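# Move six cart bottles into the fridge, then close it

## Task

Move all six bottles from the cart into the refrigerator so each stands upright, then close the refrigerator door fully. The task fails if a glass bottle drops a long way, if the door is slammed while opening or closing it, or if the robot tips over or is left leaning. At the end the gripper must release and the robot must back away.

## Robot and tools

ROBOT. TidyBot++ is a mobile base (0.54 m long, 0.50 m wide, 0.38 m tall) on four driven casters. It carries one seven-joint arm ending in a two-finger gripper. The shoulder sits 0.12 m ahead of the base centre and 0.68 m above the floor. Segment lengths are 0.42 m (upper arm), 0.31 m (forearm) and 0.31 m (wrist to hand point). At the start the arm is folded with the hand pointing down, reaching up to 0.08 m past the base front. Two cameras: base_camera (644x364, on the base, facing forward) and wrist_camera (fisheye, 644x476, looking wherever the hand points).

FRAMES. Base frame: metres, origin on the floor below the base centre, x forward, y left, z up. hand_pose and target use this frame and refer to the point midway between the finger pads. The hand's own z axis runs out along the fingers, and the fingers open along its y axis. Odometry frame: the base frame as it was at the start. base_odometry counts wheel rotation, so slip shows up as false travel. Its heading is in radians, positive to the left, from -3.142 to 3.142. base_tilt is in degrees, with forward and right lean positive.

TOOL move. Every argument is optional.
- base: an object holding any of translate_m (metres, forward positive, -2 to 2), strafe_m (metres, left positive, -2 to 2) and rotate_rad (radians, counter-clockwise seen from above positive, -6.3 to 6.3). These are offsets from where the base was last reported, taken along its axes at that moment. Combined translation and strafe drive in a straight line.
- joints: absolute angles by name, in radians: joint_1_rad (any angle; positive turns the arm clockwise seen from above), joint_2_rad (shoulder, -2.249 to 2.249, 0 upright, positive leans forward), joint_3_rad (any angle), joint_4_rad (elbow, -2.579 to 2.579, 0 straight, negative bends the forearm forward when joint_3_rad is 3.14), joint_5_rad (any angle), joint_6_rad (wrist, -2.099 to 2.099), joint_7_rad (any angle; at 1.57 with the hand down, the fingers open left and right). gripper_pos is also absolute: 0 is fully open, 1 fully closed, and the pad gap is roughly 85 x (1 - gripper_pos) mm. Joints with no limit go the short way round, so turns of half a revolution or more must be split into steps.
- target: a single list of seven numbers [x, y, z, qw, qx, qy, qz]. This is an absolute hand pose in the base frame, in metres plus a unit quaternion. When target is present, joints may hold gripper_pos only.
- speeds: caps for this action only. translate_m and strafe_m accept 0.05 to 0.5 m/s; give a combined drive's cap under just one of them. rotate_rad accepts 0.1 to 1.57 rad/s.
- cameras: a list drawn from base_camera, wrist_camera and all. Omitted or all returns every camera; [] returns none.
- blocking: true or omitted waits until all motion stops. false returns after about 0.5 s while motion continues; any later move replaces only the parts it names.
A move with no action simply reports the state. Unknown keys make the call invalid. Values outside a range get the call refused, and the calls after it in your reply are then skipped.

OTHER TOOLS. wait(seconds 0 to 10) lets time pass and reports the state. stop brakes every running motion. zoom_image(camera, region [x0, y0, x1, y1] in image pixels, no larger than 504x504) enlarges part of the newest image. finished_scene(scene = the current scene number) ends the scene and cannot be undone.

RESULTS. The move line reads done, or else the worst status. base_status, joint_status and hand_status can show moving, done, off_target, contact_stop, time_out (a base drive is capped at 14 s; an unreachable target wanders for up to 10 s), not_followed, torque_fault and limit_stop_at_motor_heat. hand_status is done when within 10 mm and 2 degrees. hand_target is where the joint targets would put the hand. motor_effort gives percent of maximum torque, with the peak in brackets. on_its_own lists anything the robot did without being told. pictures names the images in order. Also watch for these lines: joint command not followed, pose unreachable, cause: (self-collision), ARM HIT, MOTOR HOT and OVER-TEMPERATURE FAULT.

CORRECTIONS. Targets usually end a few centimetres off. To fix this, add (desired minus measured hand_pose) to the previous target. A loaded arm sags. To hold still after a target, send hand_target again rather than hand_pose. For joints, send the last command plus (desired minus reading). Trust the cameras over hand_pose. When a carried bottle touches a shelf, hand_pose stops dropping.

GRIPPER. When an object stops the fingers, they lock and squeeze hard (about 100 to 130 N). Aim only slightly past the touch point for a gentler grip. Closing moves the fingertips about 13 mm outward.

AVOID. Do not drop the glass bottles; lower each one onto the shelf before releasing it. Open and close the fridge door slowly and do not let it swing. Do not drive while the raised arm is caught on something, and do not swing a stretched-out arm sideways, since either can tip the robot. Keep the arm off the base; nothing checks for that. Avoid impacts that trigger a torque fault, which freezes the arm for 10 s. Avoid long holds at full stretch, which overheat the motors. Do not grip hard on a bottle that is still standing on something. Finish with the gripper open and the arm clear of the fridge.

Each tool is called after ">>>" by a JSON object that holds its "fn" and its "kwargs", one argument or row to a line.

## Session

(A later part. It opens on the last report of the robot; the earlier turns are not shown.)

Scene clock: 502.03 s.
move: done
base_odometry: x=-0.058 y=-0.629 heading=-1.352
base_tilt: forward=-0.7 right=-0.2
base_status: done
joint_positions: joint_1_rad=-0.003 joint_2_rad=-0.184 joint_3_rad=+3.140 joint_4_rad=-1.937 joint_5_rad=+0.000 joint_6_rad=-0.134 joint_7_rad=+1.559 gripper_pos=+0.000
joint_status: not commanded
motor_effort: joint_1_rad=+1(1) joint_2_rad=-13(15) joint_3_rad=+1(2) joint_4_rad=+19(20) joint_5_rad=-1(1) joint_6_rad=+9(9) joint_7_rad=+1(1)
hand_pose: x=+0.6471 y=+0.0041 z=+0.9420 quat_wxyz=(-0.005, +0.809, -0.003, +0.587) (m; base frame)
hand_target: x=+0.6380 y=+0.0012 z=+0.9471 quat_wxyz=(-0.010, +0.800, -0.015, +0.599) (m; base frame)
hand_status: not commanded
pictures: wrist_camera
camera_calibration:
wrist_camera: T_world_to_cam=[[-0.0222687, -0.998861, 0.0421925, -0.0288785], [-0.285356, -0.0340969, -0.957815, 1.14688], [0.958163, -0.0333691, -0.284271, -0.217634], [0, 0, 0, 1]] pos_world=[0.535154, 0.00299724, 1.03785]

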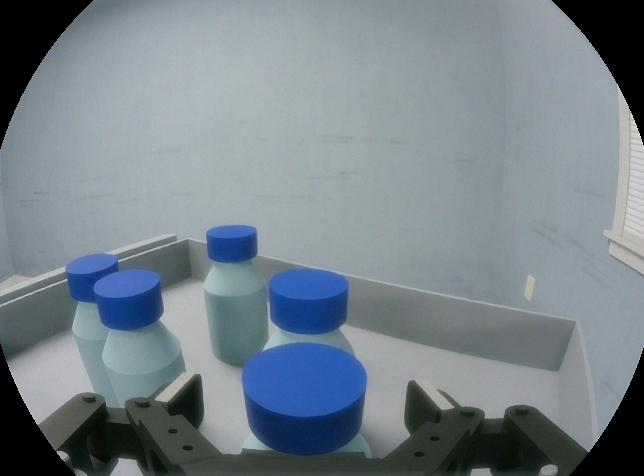

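>>> {"fn": "move", "kwargs": {
  "base": {"translate_m": 0.014},
  "speeds": {"translate_m": 0.1},
  "cameras": ["wrist_camera"]
}}

>>> {"fn": "move", "kwargs": {
  "joints": {"gripper_pos": 0.55},
  "speeds": {"gripper_pos": 0.3},
  "cameras": ["wrist_camera"]
}}

Scene clock: 512.47 s.
move: done
base_odometry: x=-0.055 y=-0.643 heading=-1.352
base_tilt: forward=-0.7 right=-0.2
base_status: done
joint_positions: joint_1_rad=-0.003 joint_2_rad=-0.187 joint_3_rad=+3.140 joint_4_rad=-1.937 joint_5_rad=+0.000 joint_6_rad=-0.134 joint_7_rad=+1.559 gripper_pos=+0.000
joint_status: not commanded
motor_effort: joint_1_rad=+0(1) joint_2_rad=-13(16) joint_3_rad=+2(3) joint_4_rad=+19(20) joint_5_rad=-1(1) joint_6_rad=+9(10) joint_7_rad=+0(1)
hand_pose: x=+0.6464 y=+0.0041 z=+0.9435 quat_wxyz=(-0.005, +0.809, -0.003, +0.588) (m; base frame)
hand_target: x=+0.6380 y=+0.0012 z=+0.9471 quat_wxyz=(-0.010, +0.800, -0.015, +0.599) (m; base frame)
hand_status: not commanded
pictures: wrist_camera
camera_calibration:
wrist_camera: T_world_to_cam=[[-0.022398, -0.998862, 0.0421131, -0.0288021], [-0.282415, -0.0340865, -0.958687, 1.14707], [0.959031, -0.033366, -0.28133, -0.21988], [0, 0, 0, 1]] pos_world=[0.534178, 0.00299396, 1.03904]

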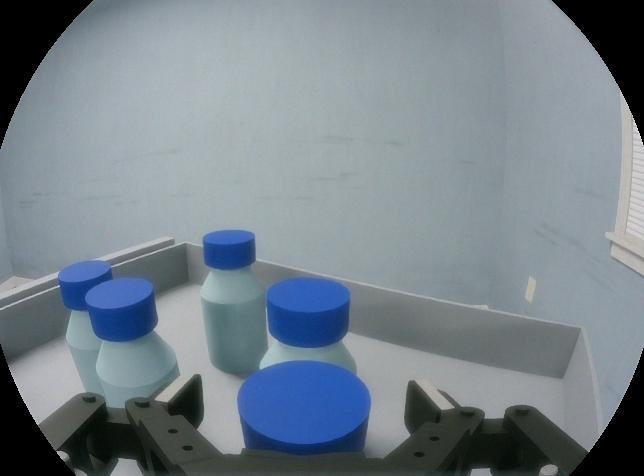

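Scene clock: 514.63 s.
move: off_target
base_odometry: x=-0.055 y=-0.643 heading=-1.352
base_tilt: forward=-0.7 right=-0.2
base_status: not commanded
joint_positions: joint_1_rad=-0.003 joint_2_rad=-0.187 joint_3_rad=+3.140 joint_4_rad=-1.937 joint_5_rad=+0.000 joint_6_rad=-0.133 joint_7_rad=+1.559 gripper_pos=+0.422
joint_status: gripper_pos off_target (ended at +0.422, target +0.550)
motor_effort: joint_1_rad=-1(1) joint_2_rad=-11(14) joint_3_rad=+1(2) joint_4_rad=+18(20) joint_5_rad=-1(2) joint_6_rad=+9(10) joint_7_rad=+0(1)
hand_pose: x=+0.6465 y=+0.0041 z=+0.9437 quat_wxyz=(-0.005, +0.808, -0.003, +0.589) (m; base frame)
hand_target: x=+0.6380 y=+0.0012 z=+0.9471 quat_wxyz=(-0.010, +0.800, -0.015, +0.599) (m; base frame)
hand_status: not commanded
pictures: wrist_camera
camera_calibration:
wrist_camera: T_world_to_cam=[[-0.0224423, -0.998864, 0.0420385, -0.0287091], [-0.281832, -0.0340228, -0.95886, 1.14705], [0.959201, -0.0333668, -0.280748, -0.220545], [0, 0, 0, 1]] pos_world=[0.534178, 0.00299053, 1.03915]

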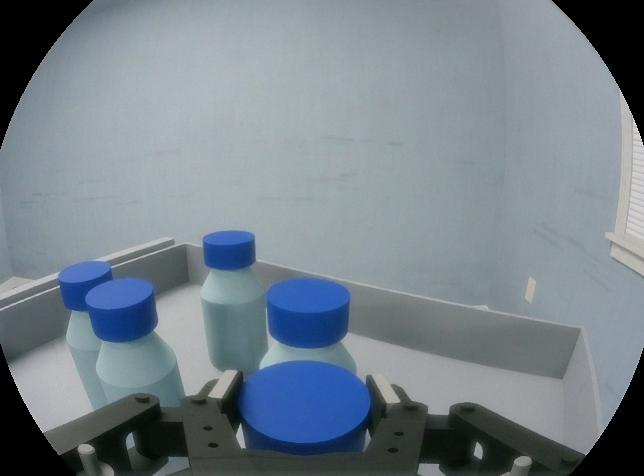

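>>> {"fn": "move", "kwargs": {
  "joints": {"joint_2_rad": -0.12, "joint_4_rad": -1.248, "joint_6_rad": -0.71},
  "cameras": []
}}

>>> {"fn": "move", "kwargs": {
  "base": {"translate_m": -0.28},
  "speeds": {"translate_m": 0.35},
  "cameras": ["wrist_camera"]
}}

>>> {"fn": "move", "kwargs": {
  "base": {"translate_m": 0.1215, "strafe_m": 1.211, "rotate_rad": 1.503},
  "speeds": {"strafe_m": 0.4, "rotate_rad": 0.7},
  "joints": {"joint_2_rad": 0.127, "joint_4_rad": -0.985, "joint_6_rad": -0.70},
  "cameras": ["base_camera", "wrist_camera"]
}}

Scene clock: 545.40 s.
move: done
base_odometry: x=-0.055 y=-0.643 heading=-1.352
base_tilt: forward=-0.7 right=-0.2
base_status: not commanded
joint_positions: joint_1_rad=-0.003 joint_2_rad=-0.130 joint_3_rad=+3.140 joint_4_rad=-1.308 joint_5_rad=+0.000 joint_6_rad=-0.676 joint_7_rad=+1.559 gripper_pos=+0.422
joint_status: all done
motor_effort: joint_1_rad=+0(1) joint_2_rad=-16(18) joint_3_rad=+1(2) joint_4_rad=+22(25) joint_5_rad=-1(1) joint_6_rad=+12(14) joint_7_rad=+1(1)
hand_pose: x=+0.6537 y=+0.0042 z=+1.1324 quat_wxyz=(-0.005, +0.800, -0.003, +0.600) (m; base frame)
hand_target: x=+0.6529 y=-0.0048 z=+1.1521 quat_wxyz=(-0.005, +0.795, -0.024, +0.607) (m; base frame)
hand_status: not commanded
pictures: none
No camera images: "cameras" was empty.

Scene clock: 547.33 s.
move: done
base_odometry: x=-0.116 y=-0.369 heading=-1.353
base_tilt: forward=-0.7 right=-0.2
base_status: done
joint_positions: joint_1_rad=-0.003 joint_2_rad=-0.107 joint_3_rad=+3.140 joint_4_rad=-1.304 joint_5_rad=+0.001 joint_6_rad=-0.682 joint_7_rad=+1.559 gripper_pos=+0.422
joint_status: not commanded
motor_effort: joint_1_rad=+1(3) joint_2_rad=-17(23) joint_3_rad=+1(4) joint_4_rad=+21(23) joint_5_rad=-1(2) joint_6_rad=+13(13) joint_7_rad=+1(1)
hand_pose: x=+0.6631 y=+0.0037 z=+1.1204 quat_wxyz=(-0.004, +0.807, -0.003, +0.590) (m; base frame)
hand_target: x=+0.6529 y=-0.0048 z=+1.1521 quat_wxyz=(-0.005, +0.795, -0.024, +0.607) (m; base frame)
hand_status: not commanded
pictures: wrist_camera
camera_calibration:
wrist_camera: T_world_to_cam=[[-0.0235292, -0.998825, 0.0423712, -0.0358516], [-0.278535, -0.0341551, -0.959819, 1.32004], [0.960138, -0.0343856, -0.277404, -0.191297], [0, 0, 0, 1]] pos_world=[0.550504, 0.00269858, 1.21545]

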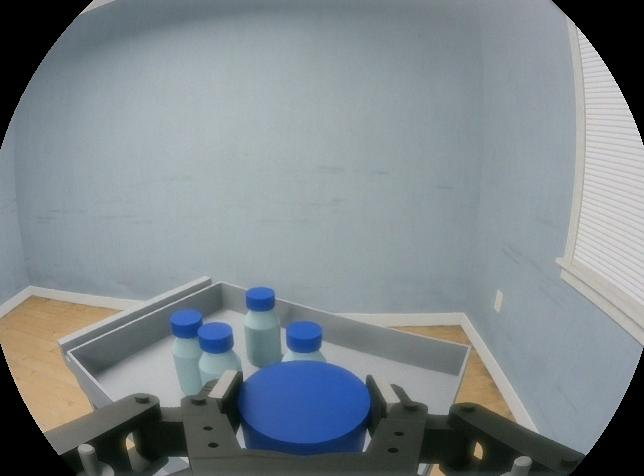

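Scene clock: 551.57 s.
move: done
base_odometry: x=+1.093 y=-0.225 heading=+0.151
base_tilt: forward=-0.7 right=-0.2
base_status: done
joint_positions: joint_1_rad=-0.002 joint_2_rad=+0.142 joint_3_rad=+3.139 joint_4_rad=-1.045 joint_5_rad=+0.003 joint_6_rad=-0.683 joint_7_rad=+1.559 gripper_pos=+0.422
joint_status: all done
motor_effort: joint_1_rad=+0(4) joint_2_rad=-27(30) joint_3_rad=+1(4) joint_4_rad=+21(23) joint_5_rad=-1(3) joint_6_rad=+12(13) joint_7_rad=+0(1)
hand_pose: x=+0.7675 y=+0.0038 z=+1.1246 quat_wxyz=(-0.004, +0.804, -0.003, +0.594) (m; base frame)
hand_target: x=+0.7564 y=-0.0048 z=+1.1641 quat_wxyz=(-0.005, +0.787, -0.024, +0.617) (m; base frame)
hand_status: not commanded
pictures: base_camera, wrist_camera
camera_calibration:
wrist_camera: T_world_to_cam=[[-0.0242818, -0.998756, 0.0435418, -0.0341901], [-0.268802, -0.0354279, -0.962544, 1.34878], [0.962889, -0.0350765, -0.267608, -0.30349], [0, 0, 0, 1]] pos_world=[0.653952, 0.00299151, 1.21853]

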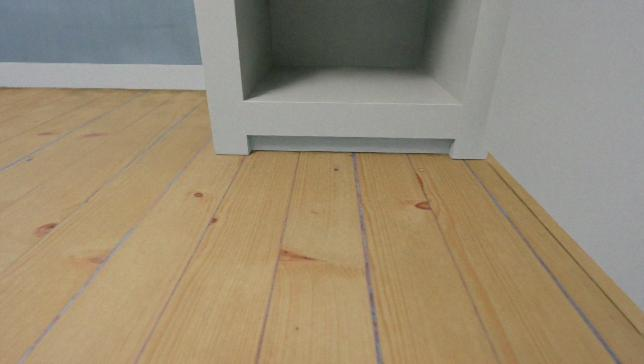

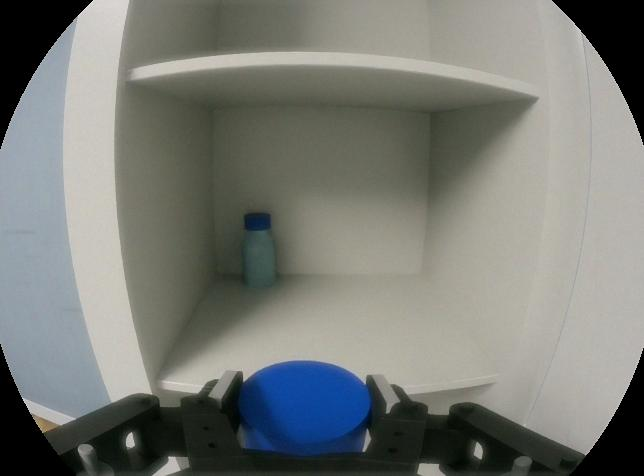

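>>> {"fn": "move", "kwargs": {
  "base": {"translate_m": 0.605},
  "speeds": {"translate_m": 0.3},
  "joints": {"joint_1_rad": 0.085},
  "cameras": ["base_camera", "wrist_camera"]
}}

>>> {"fn": "move", "kwargs": {
  "joints": {"joint_2_rad": 0.105, "joint_4_rad": -1.13, "joint_6_rad": -0.62},
  "cameras": ["wrist_camera"]
}}

Scene clock: 576.43 s.
move: done
base_odometry: x=+1.691 y=-0.134 heading=+0.152
base_tilt: forward=-0.7 right=-0.2
base_status: done
joint_positions: joint_1_rad=+0.078 joint_2_rad=+0.144 joint_3_rad=+3.143 joint_4_rad=-1.043 joint_5_rad=+0.003 joint_6_rad=-0.683 joint_7_rad=+1.559 gripper_pos=+0.422
joint_status: all done
motor_effort: joint_1_rad=+0(3) joint_2_rad=-26(29) joint_3_rad=+1(3) joint_4_rad=+22(23) joint_5_rad=-1(2) joint_6_rad=+13(14) joint_7_rad=+0(1)
hand_pose: x=+0.7663 y=-0.0503 z=+1.1246 quat_wxyz=(+0.021, +0.804, -0.036, +0.594) (m; base frame)
hand_target: x=+0.7537 y=-0.0588 z=+1.1641 quat_wxyz=(+0.021, +0.785, -0.057, +0.617) (m; base frame)
hand_status: not commanded
pictures: base_camera, wrist_camera
camera_calibration:
wrist_camera: T_world_to_cam=[[-0.107659, -0.993212, 0.0440319, -0.0245776], [-0.270804, -0.0133187, -0.962542, 1.34911], [0.956596, -0.11555, -0.267532, -0.303495], [0, 0, 0, 1]] pos_world=[0.65302, -0.0415113, 1.21846]

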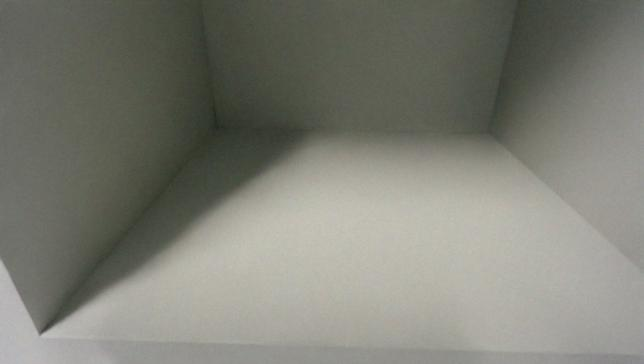

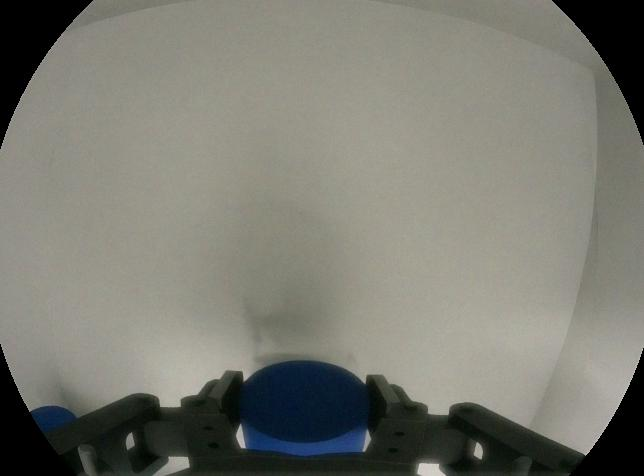

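Scene clock: 577.47 s.
move: done
base_odometry: x=+1.691 y=-0.134 heading=+0.152
base_tilt: forward=-0.7 right=-0.2
base_status: not commanded
joint_positions: joint_1_rad=+0.078 joint_2_rad=+0.144 joint_3_rad=+3.143 joint_4_rad=-1.120 joint_5_rad=+0.003 joint_6_rad=-0.670 joint_7_rad=+1.559 gripper_pos=+0.422
joint_status: all done
motor_effort: joint_1_rad=+0(1) joint_2_rad=-26(28) joint_3_rad=+1(2) joint_4_rad=+22(23) joint_5_rad=-1(1) joint_6_rad=+12(14) joint_7_rad=+0(1)
hand_pose: x=+0.7679 y=-0.0504 z=+1.0827 quat_wxyz=(+0.020, +0.822, -0.037, +0.567) (m; base frame)
hand_target: x=+0.7560 y=-0.0583 z=+1.1167 quat_wxyz=(+0.020, +0.798, -0.056, +0.600) (m; base frame)
hand_status: not commanded
pictures: wrist_camera
camera_calibration:
wrist_camera: T_world_to_cam=[[-0.104728, -0.993444, 0.0458371, -0.0268983], [-0.332477, -0.0084637, -0.943073, 1.33573], [0.937279, -0.114006, -0.329411, -0.234395], [0, 0, 0, 1]] pos_world=[0.660977, -0.0421391, 1.18371]

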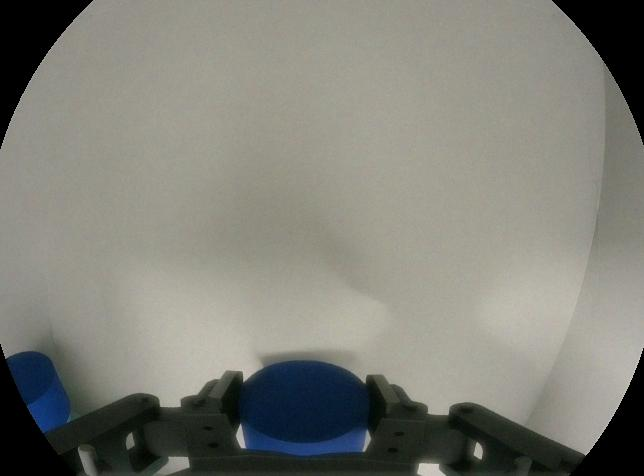

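>>> {"fn": "move", "kwargs": {
  "joints": {"joint_2_rad": 0.100, "joint_4_rad": -1.18, "joint_6_rad": -0.578},
  "cameras": ["wrist_camera"]
}}

Scene clock: 625.83 s.
move: done
base_odometry: x=+1.691 y=-0.134 heading=+0.152
base_tilt: forward=-0.7 right=-0.2
base_status: not commanded
joint_positions: joint_1_rad=+0.078 joint_2_rad=+0.143 joint_3_rad=+3.143 joint_4_rad=-1.154 joint_5_rad=+0.003 joint_6_rad=-0.626 joint_7_rad=+1.559 gripper_pos=+0.422
joint_status: all done
motor_effort: joint_1_rad=+0(1) joint_2_rad=-25(28) joint_3_rad=+1(1) joint_4_rad=+21(23) joint_5_rad=-1(1) joint_6_rad=+11(13) joint_7_rad=+1(1)
hand_pose: x=+0.7719 y=-0.0507 z=+1.0758 quat_wxyz=(+0.020, +0.819, -0.037, +0.572) (m; base frame)
hand_target: x=+0.7580 y=-0.0581 z=+1.1025 quat_wxyz=(+0.020, +0.799, -0.056, +0.598) (m; base frame)
hand_status: not commanded
pictures: wrist_camera
camera_calibration:
wrist_camera: T_world_to_cam=[[-0.105111, -0.993415, 0.0455818, -0.0258782], [-0.322116, -0.00935394, -0.946654, 1.32643], [0.940847, -0.114186, -0.319012, -0.254408], [0, 0, 0, 1]] pos_world=[0.663902, -0.0423503, 1.17569]

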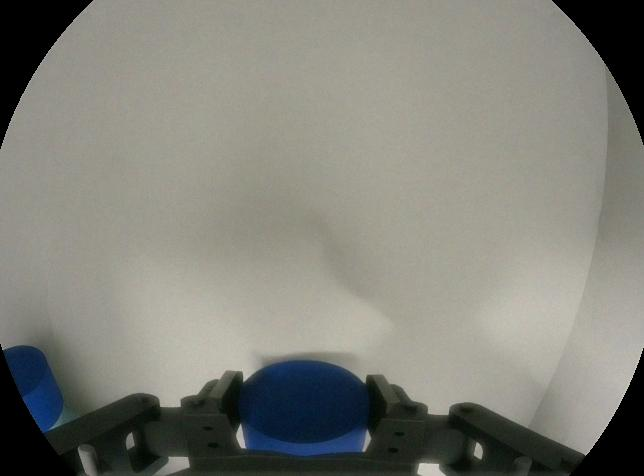

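>>> {"fn": "move", "kwargs": {
  "joints": {"joint_2_rad": 0.095, "joint_4_rad": -1.21, "joint_6_rad": -0.52},
  "cameras": []
}}

>>> {"fn": "move", "kwargs": {
  "joints": {"joint_2_rad": 0.090, "joint_4_rad": -1.235, "joint_6_rad": -0.50},
  "cameras": ["wrist_camera"]
}}

Scene clock: 632.07 s.
move: done
base_odometry: x=+1.691 y=-0.134 heading=+0.152
base_tilt: forward=-0.7 right=-0.2
base_status: not commanded
joint_positions: joint_1_rad=+0.078 joint_2_rad=+0.143 joint_3_rad=+3.143 joint_4_rad=-1.185 joint_5_rad=+0.003 joint_6_rad=-0.567 joint_7_rad=+1.559 gripper_pos=+0.422
joint_status: all done
motor_effort: joint_1_rad=+0(1) joint_2_rad=-25(28) joint_3_rad=+1(1) joint_4_rad=+21(22) joint_5_rad=-1(1) joint_6_rad=+11(13) joint_7_rad=+0(1)
hand_pose: x=+0.7771 y=-0.0510 z=+1.0750 quat_wxyz=(+0.021, +0.811, -0.036, +0.584) (m; base frame)
hand_target: x=+0.7609 y=-0.0578 z=+1.1050 quat_wxyz=(+0.020, +0.789, -0.054, +0.612) (m; base frame)
hand_status: not commanded
pictures: none
No camera images: "cameras" was empty.

Scene clock: 632.67 s.
move: done
base_odometry: x=+1.691 y=-0.134 heading=+0.152
base_tilt: forward=-0.7 right=-0.2
base_status: not commanded
joint_positions: joint_1_rad=+0.078 joint_2_rad=+0.138 joint_3_rad=+3.143 joint_4_rad=-1.202 joint_5_rad=+0.003 joint_6_rad=-0.543 joint_7_rad=+1.559 gripper_pos=+0.422
joint_status: all done
motor_effort: joint_1_rad=+0(0) joint_2_rad=-22(25) joint_3_rad=+1(1) joint_4_rad=+19(21) joint_5_rad=-1(1) joint_6_rad=+11(11) joint_7_rad=+0(1)
hand_pose: x=+0.7771 y=-0.0510 z=+1.0747 quat_wxyz=(+0.021, +0.808, -0.036, +0.588) (m; base frame)
hand_target: x=+0.7604 y=-0.0576 z=+1.0992 quat_wxyz=(+0.020, +0.789, -0.054, +0.612) (m; base frame)
hand_status: not commanded
pictures: wrist_camera
camera_calibration:
wrist_camera: T_world_to_cam=[[-0.106664, -0.993296, 0.0445533, -0.0233146], [-0.284574, -0.0124374, -0.958574, 1.31051], [0.952702, -0.114924, -0.281339, -0.309426], [0, 0, 0, 1]] pos_world=[0.665241, -0.0424193, 1.17021]

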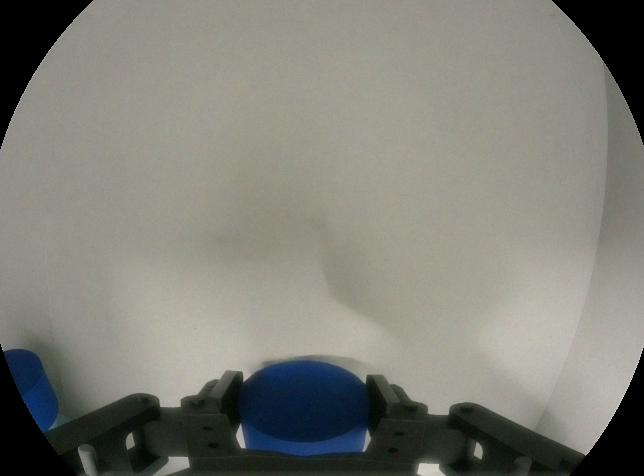

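>>> {"fn": "move", "kwargs": {
  "joints": {"joint_2_rad": 0.084, "joint_4_rad": -1.25, "joint_6_rad": -0.49},
  "cameras": []
}}

>>> {"fn": "move", "kwargs": {
  "joints": {"gripper_pos": 0.1},
  "speeds": {"gripper_pos": 0.3},
  "cameras": ["wrist_camera"]
}}

Scene clock: 636.80 s.
move: done
base_odometry: x=+1.691 y=-0.134 heading=+0.152
base_tilt: forward=-0.7 right=-0.2
base_status: not commanded
joint_positions: joint_1_rad=+0.078 joint_2_rad=+0.133 joint_3_rad=+3.143 joint_4_rad=-1.215 joint_5_rad=+0.003 joint_6_rad=-0.531 joint_7_rad=+1.559 gripper_pos=+0.422
joint_status: all done
motor_effort: joint_1_rad=+0(1) joint_2_rad=-22(23) joint_3_rad=+1(1) joint_4_rad=+18(20) joint_5_rad=-1(1) joint_6_rad=+10(11) joint_7_rad=+0(1)
hand_pose: x=+0.7760 y=-0.0509 z=+1.0744 quat_wxyz=(+0.021, +0.806, -0.036, +0.590) (m; base frame)
hand_target: x=+0.7587 y=-0.0573 z=+1.0969 quat_wxyz=(+0.020, +0.789, -0.054, +0.612) (m; base frame)
hand_status: not commanded
pictures: none
No camera images: "cameras" was empty.

Scene clock: 638.63 s.
move: done
base_odometry: x=+1.691 y=-0.134 heading=+0.152
base_tilt: forward=-0.7 right=-0.2
base_status: not commanded
joint_positions: joint_1_rad=+0.078 joint_2_rad=+0.133 joint_3_rad=+3.143 joint_4_rad=-1.215 joint_5_rad=+0.003 joint_6_rad=-0.528 joint_7_rad=+1.559 gripper_pos=+0.100
joint_status: all done
motor_effort: joint_1_rad=+0(1) joint_2_rad=-23(24) joint_3_rad=+1(1) joint_4_rad=+19(20) joint_5_rad=-1(1) joint_6_rad=+9(10) joint_7_rad=+0(1)
hand_pose: x=+0.7762 y=-0.0510 z=+1.0751 quat_wxyz=(+0.021, +0.805, -0.036, +0.591) (m; base frame)
hand_target: x=+0.7587 y=-0.0573 z=+1.0969 quat_wxyz=(+0.020, +0.789, -0.054, +0.612) (m; base frame)
hand_status: not commanded
pictures: wrist_camera
camera_calibration:
wrist_camera: T_world_to_cam=[[-0.106969, -0.993273, 0.0443369, -0.022877], [-0.277099, -0.0130435, -0.960753, 1.30711], [0.954868, -0.115056, -0.27384, -0.318191], [0, 0, 0, 1]] pos_world=[0.663582, -0.0422837, 1.16969]

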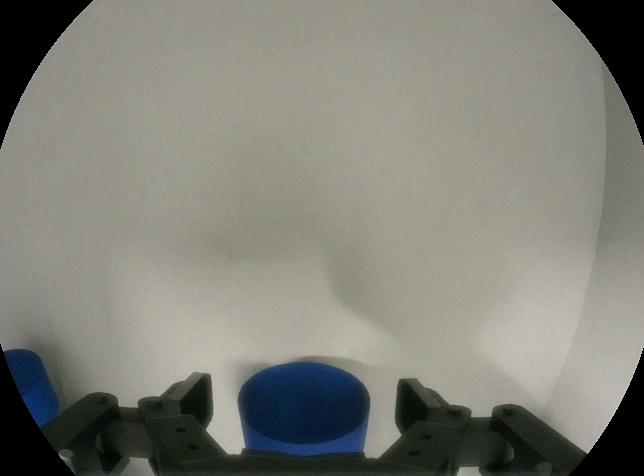

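>>> {"fn": "move", "kwargs": {
  "base": {"translate_m": -0.52},
  "speeds": {"translate_m": 0.35},
  "joints": {"gripper_pos": 0.0},
  "cameras": ["wrist_camera", "base_camera"]
}}

Scene clock: 644.03 s.
move: done
base_odometry: x=+1.177 y=-0.213 heading=+0.152
base_tilt: forward=-0.7 right=-0.2
base_status: done
joint_positions: joint_1_rad=+0.080 joint_2_rad=+0.121 joint_3_rad=+3.143 joint_4_rad=-1.216 joint_5_rad=+0.003 joint_6_rad=-0.526 joint_7_rad=+1.559 gripper_pos=+0.000
joint_status: all done
motor_effort: joint_1_rad=+0(3) joint_2_rad=-22(26) joint_3_rad=+1(3) joint_4_rad=+19(21) joint_5_rad=-1(2) joint_6_rad=+9(10) joint_7_rad=+0(1)
hand_pose: x=+0.7717 y=-0.0519 z=+1.0827 quat_wxyz=(+0.022, +0.802, -0.037, +0.596) (m; base frame)
hand_target: x=+0.7587 y=-0.0573 z=+1.0969 quat_wxyz=(+0.020, +0.789, -0.054, +0.612) (m; base frame)
hand_status: not commanded
pictures: base_camera, wrist_camera
camera_calibration:
wrist_camera: T_world_to_cam=[[-0.109413, -0.993023, 0.0439739, -0.022296], [-0.265076, -0.0134879, -0.964133, 1.30751], [0.958, -0.117145, -0.261751, -0.327531], [0, 0, 0, 1]] pos_world=[0.657925, -0.0428735, 1.17586]

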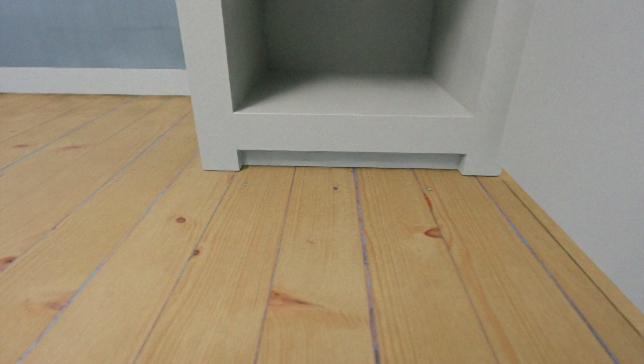

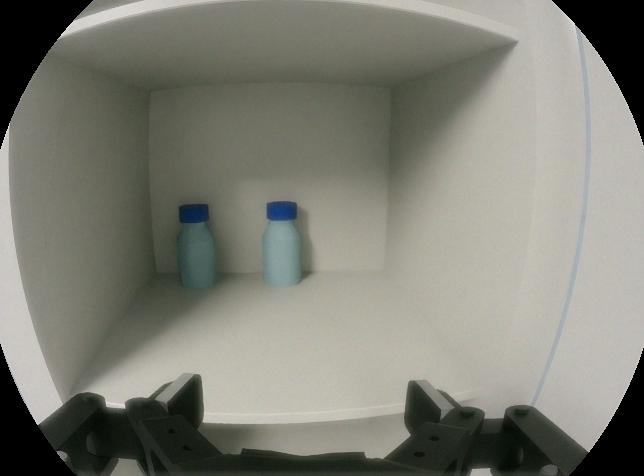

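>>> {"fn": "move", "kwargs": {
  "base": {"translate_m": -1.299, "strafe_m": -0.079, "rotate_rad": -1.502},
  "speeds": {"translate_m": 0.45, "rotate_rad": 0.3},
  "joints": {"joint_1_rad": 0.0, "joint_2_rad": -0.215, "joint_3_rad": 3.14, "joint_4_rad": -1.97, "joint_5_rad": 0.035, "joint_6_rad": -0.098, "joint_7_rad": 1.5, "gripper_pos": 0.0},
  "cameras": ["wrist_camera", "base_camera"]
}}

Scene clock: 702.00 s.
move: done
base_odometry: x=-0.095 y=-0.487 heading=-1.349
base_tilt: forward=-0.7 right=-0.2
base_status: done
joint_positions: joint_1_rad=+0.015 joint_2_rad=-0.176 joint_3_rad=+3.140 joint_4_rad=-1.933 joint_5_rad=+0.003 joint_6_rad=-0.138 joint_7_rad=+1.559 gripper_pos=+0.000
joint_status: all done
motor_effort: joint_1_rad=+0(3) joint_2_rad=-13(25) joint_3_rad=+2(4) joint_4_rad=+19(21) joint_5_rad=-1(2) joint_6_rad=+9(10) joint_7_rad=+1(2)
hand_pose: x=+0.6493 y=-0.0061 z=+0.9385 quat_wxyz=(+0.002, +0.812, -0.009, +0.584) (m; base frame)
hand_target: x=+0.6372 y=+0.0012 z=+0.9486 quat_wxyz=(-0.010, +0.799, -0.015, +0.601) (m; base frame)
hand_status: not commanded
pictures: base_camera, wrist_camera
camera_calibration:
wrist_camera: T_world_to_cam=[[-0.0403337, -0.998174, 0.0449576, -0.0297087], [-0.294445, -0.0311225, -0.955162, 1.1472], [0.954817, -0.0517627, -0.292652, -0.2112], [0, 0, 0, 1]] pos_world=[0.538246, -0.00488298, 1.03529]

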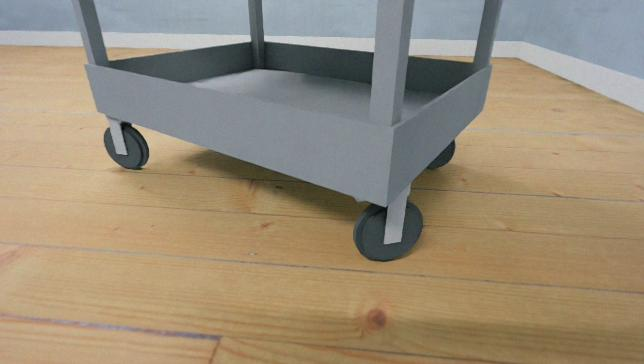

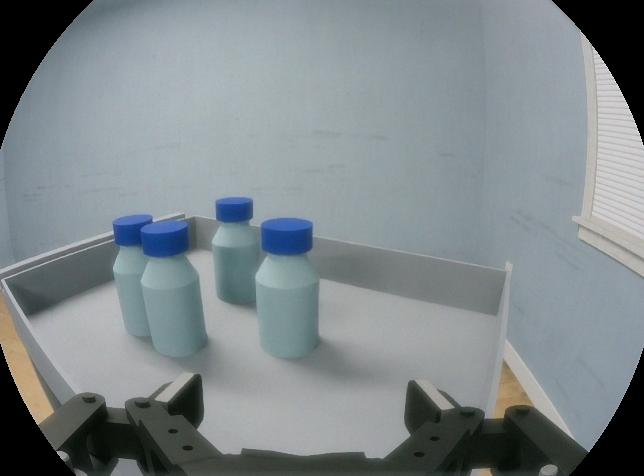

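>>> {"fn": "move", "kwargs": {
  "base": {"translate_m": 0.185, "strafe_m": 0.018},
  "speeds": {"translate_m": 0.15},
  "cameras": ["wrist_camera"]
}}

Scene clock: 724.77 s.
move: done
base_odometry: x=-0.037 y=-0.664 heading=-1.351
base_tilt: forward=-0.7 right=-0.2
base_status: done
joint_positions: joint_1_rad=+0.015 joint_2_rad=-0.184 joint_3_rad=+3.140 joint_4_rad=-1.934 joint_5_rad=+0.003 joint_6_rad=-0.136 joint_7_rad=+1.559 gripper_pos=+0.000
joint_status: not commanded
motor_effort: joint_1_rad=+0(1) joint_2_rad=-12(15) joint_3_rad=+1(2) joint_4_rad=+19(20) joint_5_rad=-1(1) joint_6_rad=+9(10) joint_7_rad=+0(1)
hand_pose: x=+0.6473 y=-0.0060 z=+0.9426 quat_wxyz=(+0.002, +0.809, -0.009, +0.587) (m; base frame)
hand_target: x=+0.6372 y=+0.0012 z=+0.9486 quat_wxyz=(-0.010, +0.799, -0.015, +0.601) (m; base frame)
hand_status: not commanded
pictures: wrist_camera
camera_calibration:
wrist_camera: T_world_to_cam=[[-0.0406543, -0.998171, 0.044738, -0.0295008], [-0.286276, -0.0312616, -0.957637, 1.1476], [0.957284, -0.0517395, -0.284482, -0.217315], [0, 0, 0, 1]] pos_world=[0.535364, -0.00481474, 1.03848]

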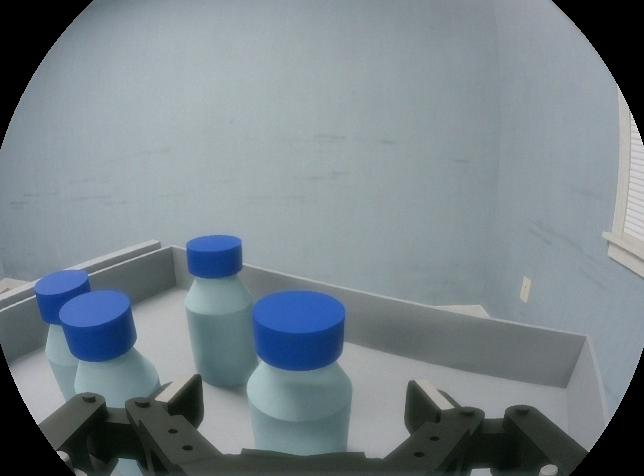

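>>> {"fn": "move", "kwargs": {
  "base": {"translate_m": 0.064, "strafe_m": 0.003},
  "speeds": {"translate_m": 0.1},
  "cameras": ["wrist_camera"]
}}

Scene clock: 733.43 s.
move: done
base_odometry: x=-0.020 y=-0.726 heading=-1.351
base_tilt: forward=-0.7 right=-0.2
base_status: done
joint_positions: joint_1_rad=+0.015 joint_2_rad=-0.188 joint_3_rad=+3.140 joint_4_rad=-1.934 joint_5_rad=+0.003 joint_6_rad=-0.136 joint_7_rad=+1.559 gripper_pos=+0.000
joint_status: not commanded
motor_effort: joint_1_rad=+1(1) joint_2_rad=-13(15) joint_3_rad=+1(3) joint_4_rad=+20(20) joint_5_rad=-1(1) joint_6_rad=+9(10) joint_7_rad=+0(1)
hand_pose: x=+0.6462 y=-0.0059 z=+0.9446 quat_wxyz=(+0.002, +0.808, -0.009, +0.589) (m; base frame)
hand_target: x=+0.6372 y=+0.0012 z=+0.9486 quat_wxyz=(-0.010, +0.799, -0.015, +0.601) (m; base frame)
hand_status: not commanded
pictures: wrist_camera
camera_calibration:
wrist_camera: T_world_to_cam=[[-0.0406333, -0.998177, 0.0446298, -0.0294206], [-0.28228, -0.0313792, -0.958819, 1.14779], [0.958471, -0.0515581, -0.28049, -0.220283], [0, 0, 0, 1]] pos_world=[0.533936, -0.00470779, 1.04004]

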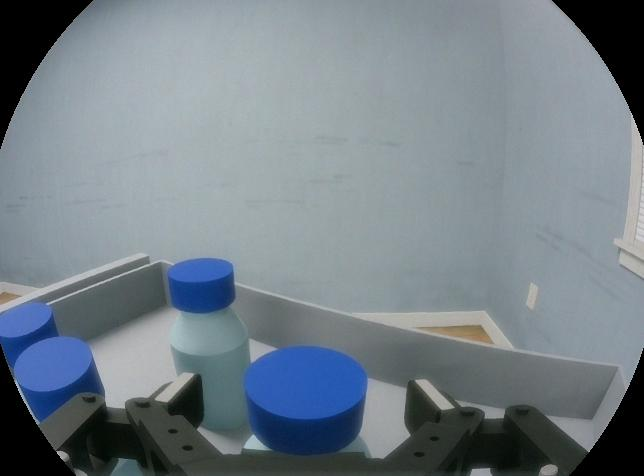

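>>> {"fn": "move", "kwargs": {
  "base": {"translate_m": 0.012},
  "speeds": {"translate_m": 0.1},
  "cameras": ["wrist_camera"]
}}

Scene clock: 736.60 s.
move: done
base_odometry: x=-0.017 y=-0.737 heading=-1.350
base_tilt: forward=-0.7 right=-0.2
base_status: done
joint_positions: joint_1_rad=+0.015 joint_2_rad=-0.190 joint_3_rad=+3.140 joint_4_rad=-1.935 joint_5_rad=+0.003 joint_6_rad=-0.135 joint_7_rad=+1.559 gripper_pos=+0.000
joint_status: not commanded
motor_effort: joint_1_rad=+0(1) joint_2_rad=-13(16) joint_3_rad=+1(2) joint_4_rad=+20(20) joint_5_rad=-1(1) joint_6_rad=+9(9) joint_7_rad=+0(1)
hand_pose: x=+0.6457 y=-0.0059 z=+0.9458 quat_wxyz=(+0.002, +0.808, -0.009, +0.590) (m; base frame)
hand_target: x=+0.6372 y=+0.0012 z=+0.9486 quat_wxyz=(-0.010, +0.799, -0.015, +0.601) (m; base frame)
hand_status: not commanded
pictures: wrist_camera
camera_calibration:
wrist_camera: T_world_to_cam=[[-0.0407426, -0.998175, 0.0445644, -0.0293527], [-0.279892, -0.0314141, -0.959517, 1.14786], [0.959167, -0.0515664, -0.278101, -0.222166], [0, 0, 0, 1]] pos_world=[0.533177, -0.00469632, 1.04092]

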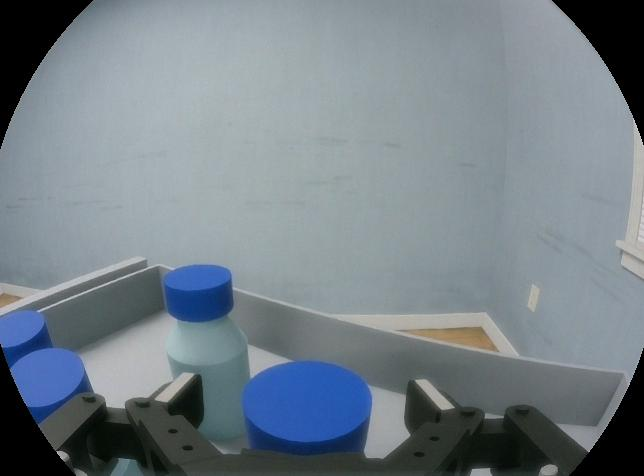

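>>> {"fn": "move", "kwargs": {
  "base": {"translate_m": 0.007},
  "speeds": {"translate_m": 0.1},
  "joints": {"joint_4_rad": -1.985},
  "cameras": ["wrist_camera"]
}}

Scene clock: 752.67 s.
move: done
base_odometry: x=-0.015 y=-0.744 heading=-1.350
base_tilt: forward=-0.7 right=-0.2
base_status: done
joint_positions: joint_1_rad=+0.015 joint_2_rad=-0.192 joint_3_rad=+3.140 joint_4_rad=-1.949 joint_5_rad=+0.003 joint_6_rad=-0.135 joint_7_rad=+1.559 gripper_pos=+0.000
joint_status: all done
motor_effort: joint_1_rad=+0(1) joint_2_rad=-12(16) joint_3_rad=+1(2) joint_4_rad=+20(20) joint_5_rad=-1(1) joint_6_rad=+9(10) joint_7_rad=+0(1)
hand_pose: x=+0.6431 y=-0.0059 z=+0.9380 quat_wxyz=(+0.002, +0.811, -0.009, +0.585) (m; base frame)
hand_target: x=+0.6350 y=+0.0012 z=+0.9395 quat_wxyz=(-0.010, +0.804, -0.015, +0.595) (m; base frame)
hand_status: not commanded
pictures: wrist_camera
camera_calibration:
wrist_camera: T_world_to_cam=[[-0.0401891, -0.998183, 0.0448996, -0.02975], [-0.291785, -0.0312531, -0.955973, 1.14399], [0.955639, -0.0515207, -0.289998, -0.208345], [0, 0, 0, 1]] pos_world=[0.531705, -0.00467687, 1.03454]

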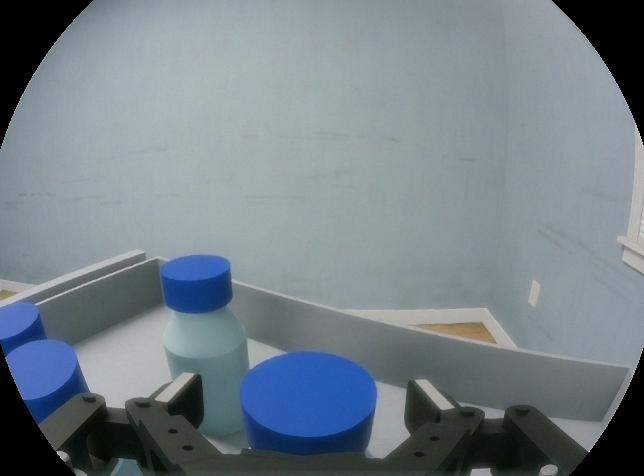

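>>> {"fn": "move", "kwargs": {
  "joints": {"gripper_pos": 0.55},
  "speeds": {"gripper_pos": 0.3},
  "cameras": ["wrist_camera"]
}}

Scene clock: 758.63 s.
move: off_target
base_odometry: x=-0.015 y=-0.744 heading=-1.350
base_tilt: forward=-0.7 right=-0.2
base_status: not commanded
joint_positions: joint_1_rad=+0.015 joint_2_rad=-0.192 joint_3_rad=+3.141 joint_4_rad=-1.949 joint_5_rad=+0.003 joint_6_rad=-0.134 joint_7_rad=+1.559 gripper_pos=+0.419
joint_status: gripper_pos off_target (ended at +0.419, target +0.550)
motor_effort: joint_1_rad=-1(1) joint_2_rad=-11(13) joint_3_rad=+1(2) joint_4_rad=+19(20) joint_5_rad=-1(1) joint_6_rad=+8(10) joint_7_rad=+0(1)
hand_pose: x=+0.6432 y=-0.0064 z=+0.9384 quat_wxyz=(+0.002, +0.811, -0.010, +0.585) (m; base frame)
hand_target: x=+0.6350 y=+0.0012 z=+0.9395 quat_wxyz=(-0.010, +0.804, -0.015, +0.595) (m; base frame)
hand_status: not commanded
pictures: wrist_camera
camera_calibration:
wrist_camera: T_world_to_cam=[[-0.0411888, -0.998152, 0.0446774, -0.0294562], [-0.290675, -0.0308105, -0.956326, 1.14396], [0.955935, -0.0523765, -0.288869, -0.209643], [0, 0, 0, 1]] pos_world=[0.531711, -0.00513624, 1.03475]

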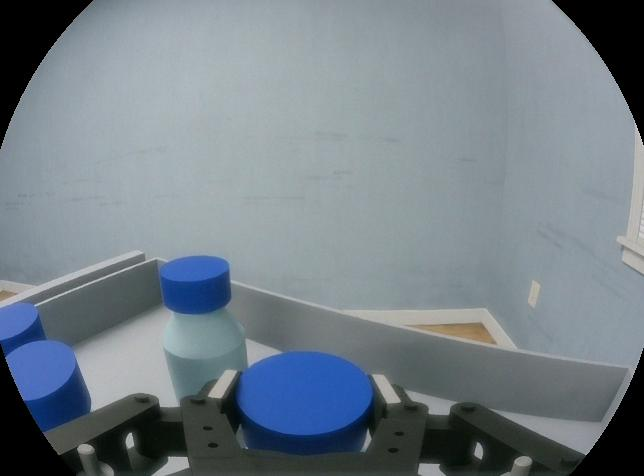

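>>> {"fn": "move", "kwargs": {
  "joints": {"joint_2_rad": -0.12, "joint_4_rad": -1.248, "joint_6_rad": -0.71},
  "cameras": ["wrist_camera"]
}}

Scene clock: 765.47 s.
move: off_target
base_odometry: x=-0.015 y=-0.744 heading=-1.350
base_tilt: forward=-0.7 right=-0.2
base_status: not commanded
joint_positions: joint_1_rad=+0.015 joint_2_rad=-0.123 joint_3_rad=+3.141 joint_4_rad=-1.316 joint_5_rad=+0.003 joint_6_rad=-0.682 joint_7_rad=+1.559 gripper_pos=+0.419
joint_status: joint_4_rad off_target (ended at -1.316, target -1.248); the others done
motor_effort: joint_1_rad=+0(1) joint_2_rad=-18(20) joint_3_rad=+1(2) joint_4_rad=+23(26) joint_5_rad=-1(1) joint_6_rad=+14(15) joint_7_rad=+0(1)
hand_pose: x=+0.6564 y=-0.0070 z=+1.1225 quat_wxyz=(+0.002, +0.806, -0.010, +0.592) (m; base frame)
hand_target: x=+0.6529 y=-0.0048 z=+1.1522 quat_wxyz=(-0.005, +0.795, -0.024, +0.607) (m; base frame)
hand_status: not commanded
pictures: wrist_camera
camera_calibration:
wrist_camera: T_world_to_cam=[[-0.043435, -0.998085, 0.0440489, -0.0355754], [-0.27416, -0.0304901, -0.961201, 1.3185], [0.960703, -0.0538262, -0.272311, -0.190824], [0, 0, 0, 1]] pos_world=[0.543261, -0.00557739, 1.21695]

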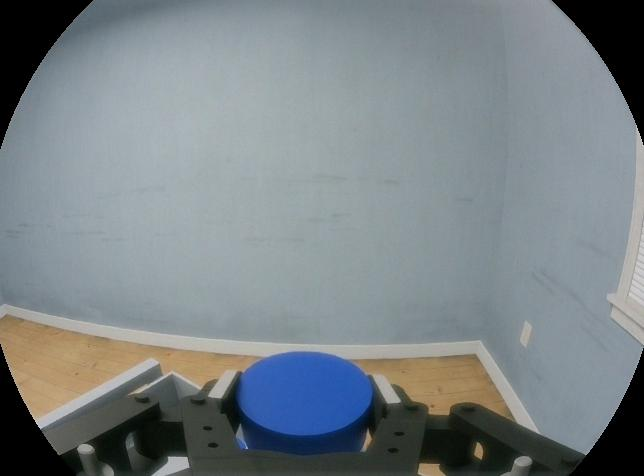

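>>> {"fn": "move", "kwargs": {
  "base": {"translate_m": -0.28},
  "speeds": {"translate_m": 0.35},
  "cameras": ["wrist_camera"]
}}

>>> {"fn": "move", "kwargs": {
  "base": {"translate_m": 0.016, "strafe_m": 1.195, "rotate_rad": 1.501},
  "speeds": {"strafe_m": 0.4, "rotate_rad": 0.7},
  "joints": {"joint_1_rad": 0.0, "joint_2_rad": 0.127, "joint_4_rad": -0.985, "joint_6_rad": -0.70},
  "cameras": ["base_camera", "wrist_camera"]
}}

Scene clock: 802.27 s.
move: done
base_odometry: x=-0.076 y=-0.471 heading=-1.350
base_tilt: forward=-0.7 right=-0.2
base_status: done
joint_positions: joint_1_rad=+0.012 joint_2_rad=-0.100 joint_3_rad=+3.142 joint_4_rad=-1.312 joint_5_rad=+0.003 joint_6_rad=-0.688 joint_7_rad=+1.559 gripper_pos=+0.419
joint_status: not commanded
motor_effort: joint_1_rad=+0(2) joint_2_rad=-19(24) joint_3_rad=+2(4) joint_4_rad=+23(24) joint_5_rad=-1(2) joint_6_rad=+13(14) joint_7_rad=+0(1)
hand_pose: x=+0.6657 y=-0.0061 z=+1.1101 quat_wxyz=(+0.002, +0.813, -0.010, +0.582) (m; base frame)
hand_target: x=+0.6529 y=-0.0048 z=+1.1522 quat_wxyz=(-0.005, +0.795, -0.024, +0.607) (m; base frame)
hand_status: not commanded
pictures: wrist_camera
camera_calibration:
wrist_camera: T_world_to_cam=[[-0.0403918, -0.998168, 0.0450454, -0.0368536], [-0.299234, -0.0309288, -0.953678, 1.31755], [0.953324, -0.052, -0.297437, -0.170281], [0, 0, 0, 1]] pos_world=[0.5551, -0.00489057, 1.20753]

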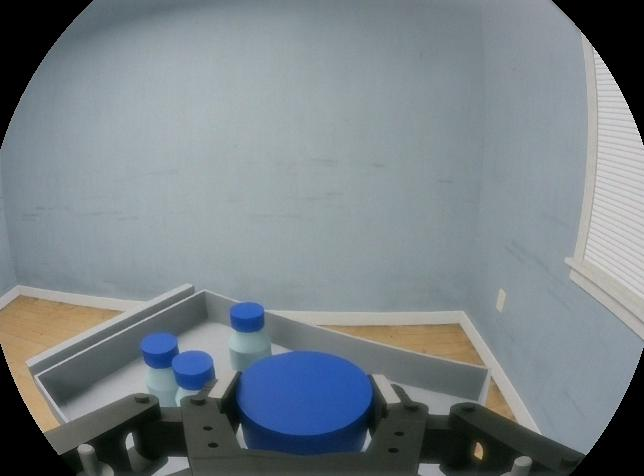

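Scene clock: 806.43 s.
move: off_target
base_odometry: x=+1.093 y=-0.225 heading=+0.152
base_tilt: forward=-0.7 right=-0.2
base_status: done
joint_positions: joint_1_rad=-0.002 joint_2_rad=+0.150 joint_3_rad=+3.139 joint_4_rad=-1.052 joint_5_rad=+0.005 joint_6_rad=-0.689 joint_7_rad=+1.559 gripper_pos=+0.419
joint_status: joint_4_rad off_target (ended at -1.052, target -0.985); the others done
motor_effort: joint_1_rad=+0(5) joint_2_rad=-28(32) joint_3_rad=+1(4) joint_4_rad=+23(25) joint_5_rad=-1(3) joint_6_rad=+14(15) joint_7_rad=+0(1)
hand_pose: x=+0.7707 y=+0.0031 z=+1.1130 quat_wxyz=(-0.002, +0.811, -0.003, +0.585) (m; base frame)
hand_target: x=+0.7564 y=-0.0048 z=+1.1641 quat_wxyz=(-0.005, +0.787, -0.024, +0.617) (m; base frame)
hand_status: not commanded
pictures: base_camera, wrist_camera
camera_calibration:
wrist_camera: T_world_to_cam=[[-0.0245391, -0.998624, 0.0463549, -0.0371921], [-0.289962, -0.0372657, -0.956312, 1.34773], [0.956724, -0.0369082, -0.288648, -0.281481], [0, 0, 0, 1]] pos_world=[0.659177, 0.00269433, 1.20933]

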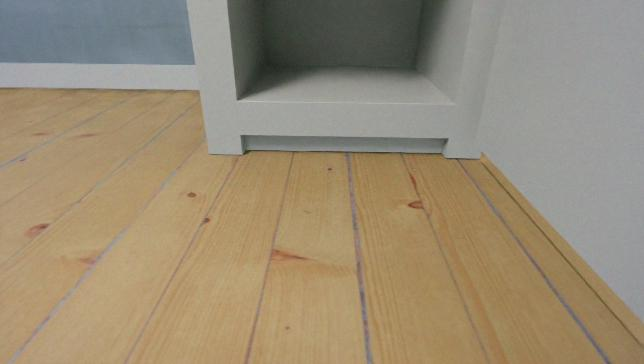

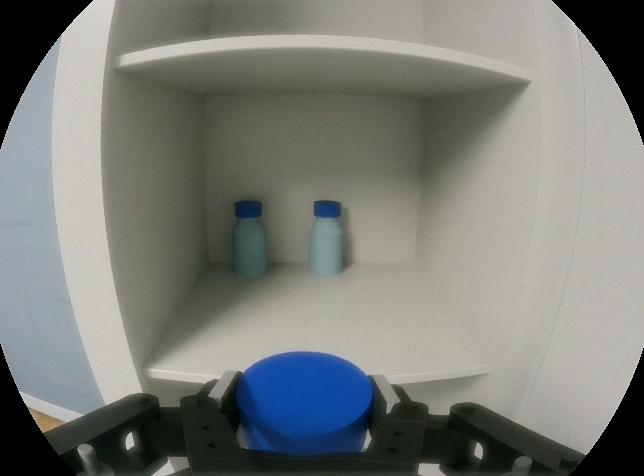

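>>> {"fn": "move", "kwargs": {
  "base": {"translate_m": 0.628},
  "speeds": {"translate_m": 0.3},
  "joints": {"joint_1_rad": 0.295},
  "cameras": ["base_camera", "wrist_camera"]
}}

Scene clock: 831.40 s.
move: done
base_odometry: x=+1.714 y=-0.130 heading=+0.152
base_tilt: forward=-0.7 right=-0.2
base_status: done
joint_positions: joint_1_rad=+0.288 joint_2_rad=+0.152 joint_3_rad=+3.144 joint_4_rad=-1.051 joint_5_rad=+0.005 joint_6_rad=-0.689 joint_7_rad=+1.559 gripper_pos=+0.419
joint_status: all done
motor_effort: joint_1_rad=+1(4) joint_2_rad=-28(31) joint_3_rad=+1(3) joint_4_rad=+22(24) joint_5_rad=-1(2) joint_6_rad=+14(14) joint_7_rad=+0(1)
hand_pose: x=+0.7441 y=-0.1864 z=+1.1129 quat_wxyz=(+0.084, +0.802, -0.122, +0.579) (m; base frame)
hand_target: x=+0.7274 y=-0.1899 z=+1.1641 quat_wxyz=(+0.085, +0.775, -0.139, +0.611) (m; base frame)
hand_status: not commanded
pictures: base_camera, wrist_camera
camera_calibration:
wrist_camera: T_world_to_cam=[[-0.31395, -0.948271, 0.0470825, -0.00322625], [-0.288463, 0.0480228, -0.956286, 1.34762], [0.904558, -0.313808, -0.288618, -0.2759], [0, 0, 0, 1]] pos_world=[0.637294, -0.154356, 1.20924]

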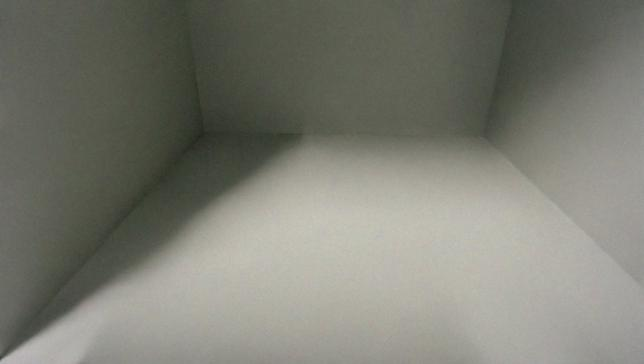

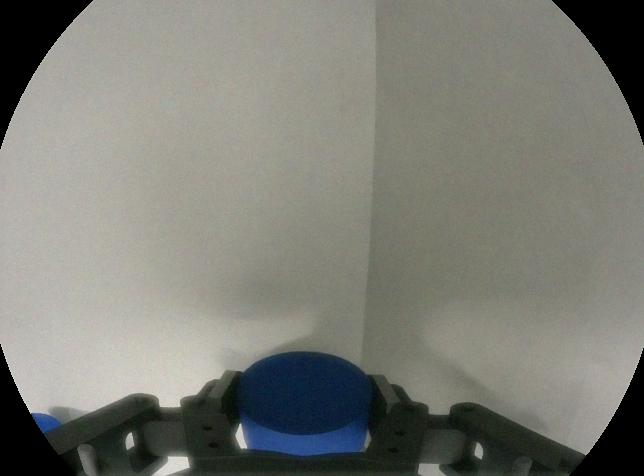

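>>> {"fn": "move", "kwargs": {
  "joints": {"joint_2_rad": 0.105, "joint_4_rad": -1.13, "joint_6_rad": -0.60},
  "cameras": ["wrist_camera"]
}}

>>> {"fn": "move", "kwargs": {
  "joints": {"joint_2_rad": 0.100, "joint_4_rad": -1.19, "joint_6_rad": -0.545},
  "cameras": ["wrist_camera"]
}}

Scene clock: 845.27 s.
move: done
base_odometry: x=+1.714 y=-0.130 heading=+0.152
base_tilt: forward=-0.7 right=-0.2
base_status: not commanded
joint_positions: joint_1_rad=+0.288 joint_2_rad=+0.152 joint_3_rad=+3.144 joint_4_rad=-1.126 joint_5_rad=+0.005 joint_6_rad=-0.662 joint_7_rad=+1.559 gripper_pos=+0.419
joint_status: all done
motor_effort: joint_1_rad=+0(1) joint_2_rad=-28(30) joint_3_rad=+1(1) joint_4_rad=+23(25) joint_5_rad=-1(1) joint_6_rad=+14(15) joint_7_rad=+0(1)
hand_pose: x=+0.7466 y=-0.1872 z=+1.0765 quat_wxyz=(+0.081, +0.815, -0.123, +0.560) (m; base frame)
hand_target: x=+0.7315 y=-0.1902 z=+1.1226 quat_wxyz=(+0.084, +0.782, -0.138, +0.602) (m; base frame)
hand_status: not commanded
pictures: wrist_camera
camera_calibration:
wrist_camera: T_world_to_cam=[[-0.311638, -0.948964, 0.0484695, -0.00476412], [-0.332145, 0.0610004, -0.941254, 1.33245], [0.890259, -0.309429, -0.334204, -0.228332], [0, 0, 0, 1]] pos_world=[0.644357, -0.156453, 1.17809]

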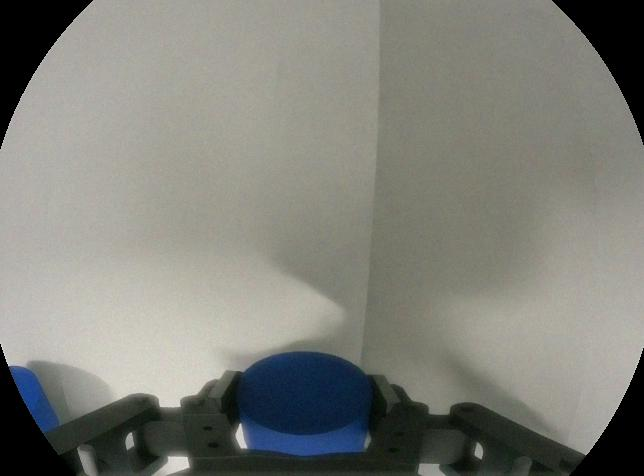

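Scene clock: 846.03 s.
move: done
base_odometry: x=+1.714 y=-0.130 heading=+0.152
base_tilt: forward=-0.7 right=-0.2
base_status: not commanded
joint_positions: joint_1_rad=+0.288 joint_2_rad=+0.151 joint_3_rad=+3.144 joint_4_rad=-1.168 joint_5_rad=+0.005 joint_6_rad=-0.599 joint_7_rad=+1.559 gripper_pos=+0.419
joint_status: all done
motor_effort: joint_1_rad=+0(1) joint_2_rad=-25(29) joint_3_rad=+0(1) joint_4_rad=+20(24) joint_5_rad=-1(1) joint_6_rad=+11(14) joint_7_rad=+0(1)
hand_pose: x=+0.7519 y=-0.1887 z=+1.0704 quat_wxyz=(+0.082, +0.809, -0.122, +0.569) (m; base frame)
hand_target: x=+0.7347 y=-0.1906 z=+1.1064 quat_wxyz=(+0.084, +0.782, -0.138, +0.602) (m; base frame)
hand_status: not commanded
pictures: wrist_camera
camera_calibration:
wrist_camera: T_world_to_cam=[[-0.312323, -0.948764, 0.047974, -0.00315975], [-0.312677, 0.0549809, -0.948267, 1.32036], [0.897044, -0.311166, -0.313828, -0.262815], [0, 0, 0, 1]] pos_world=[0.647617, -0.157372, 1.16973]

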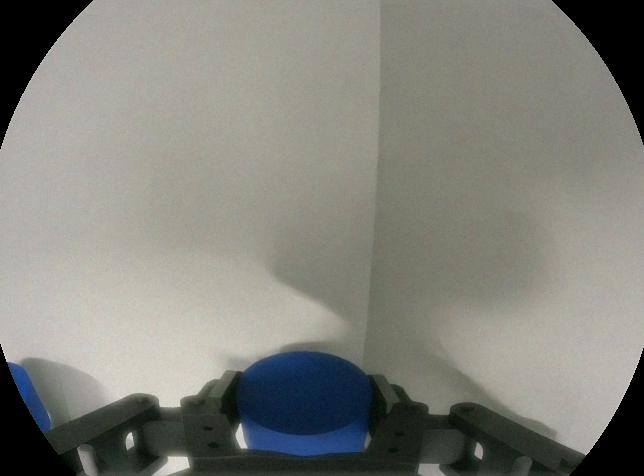

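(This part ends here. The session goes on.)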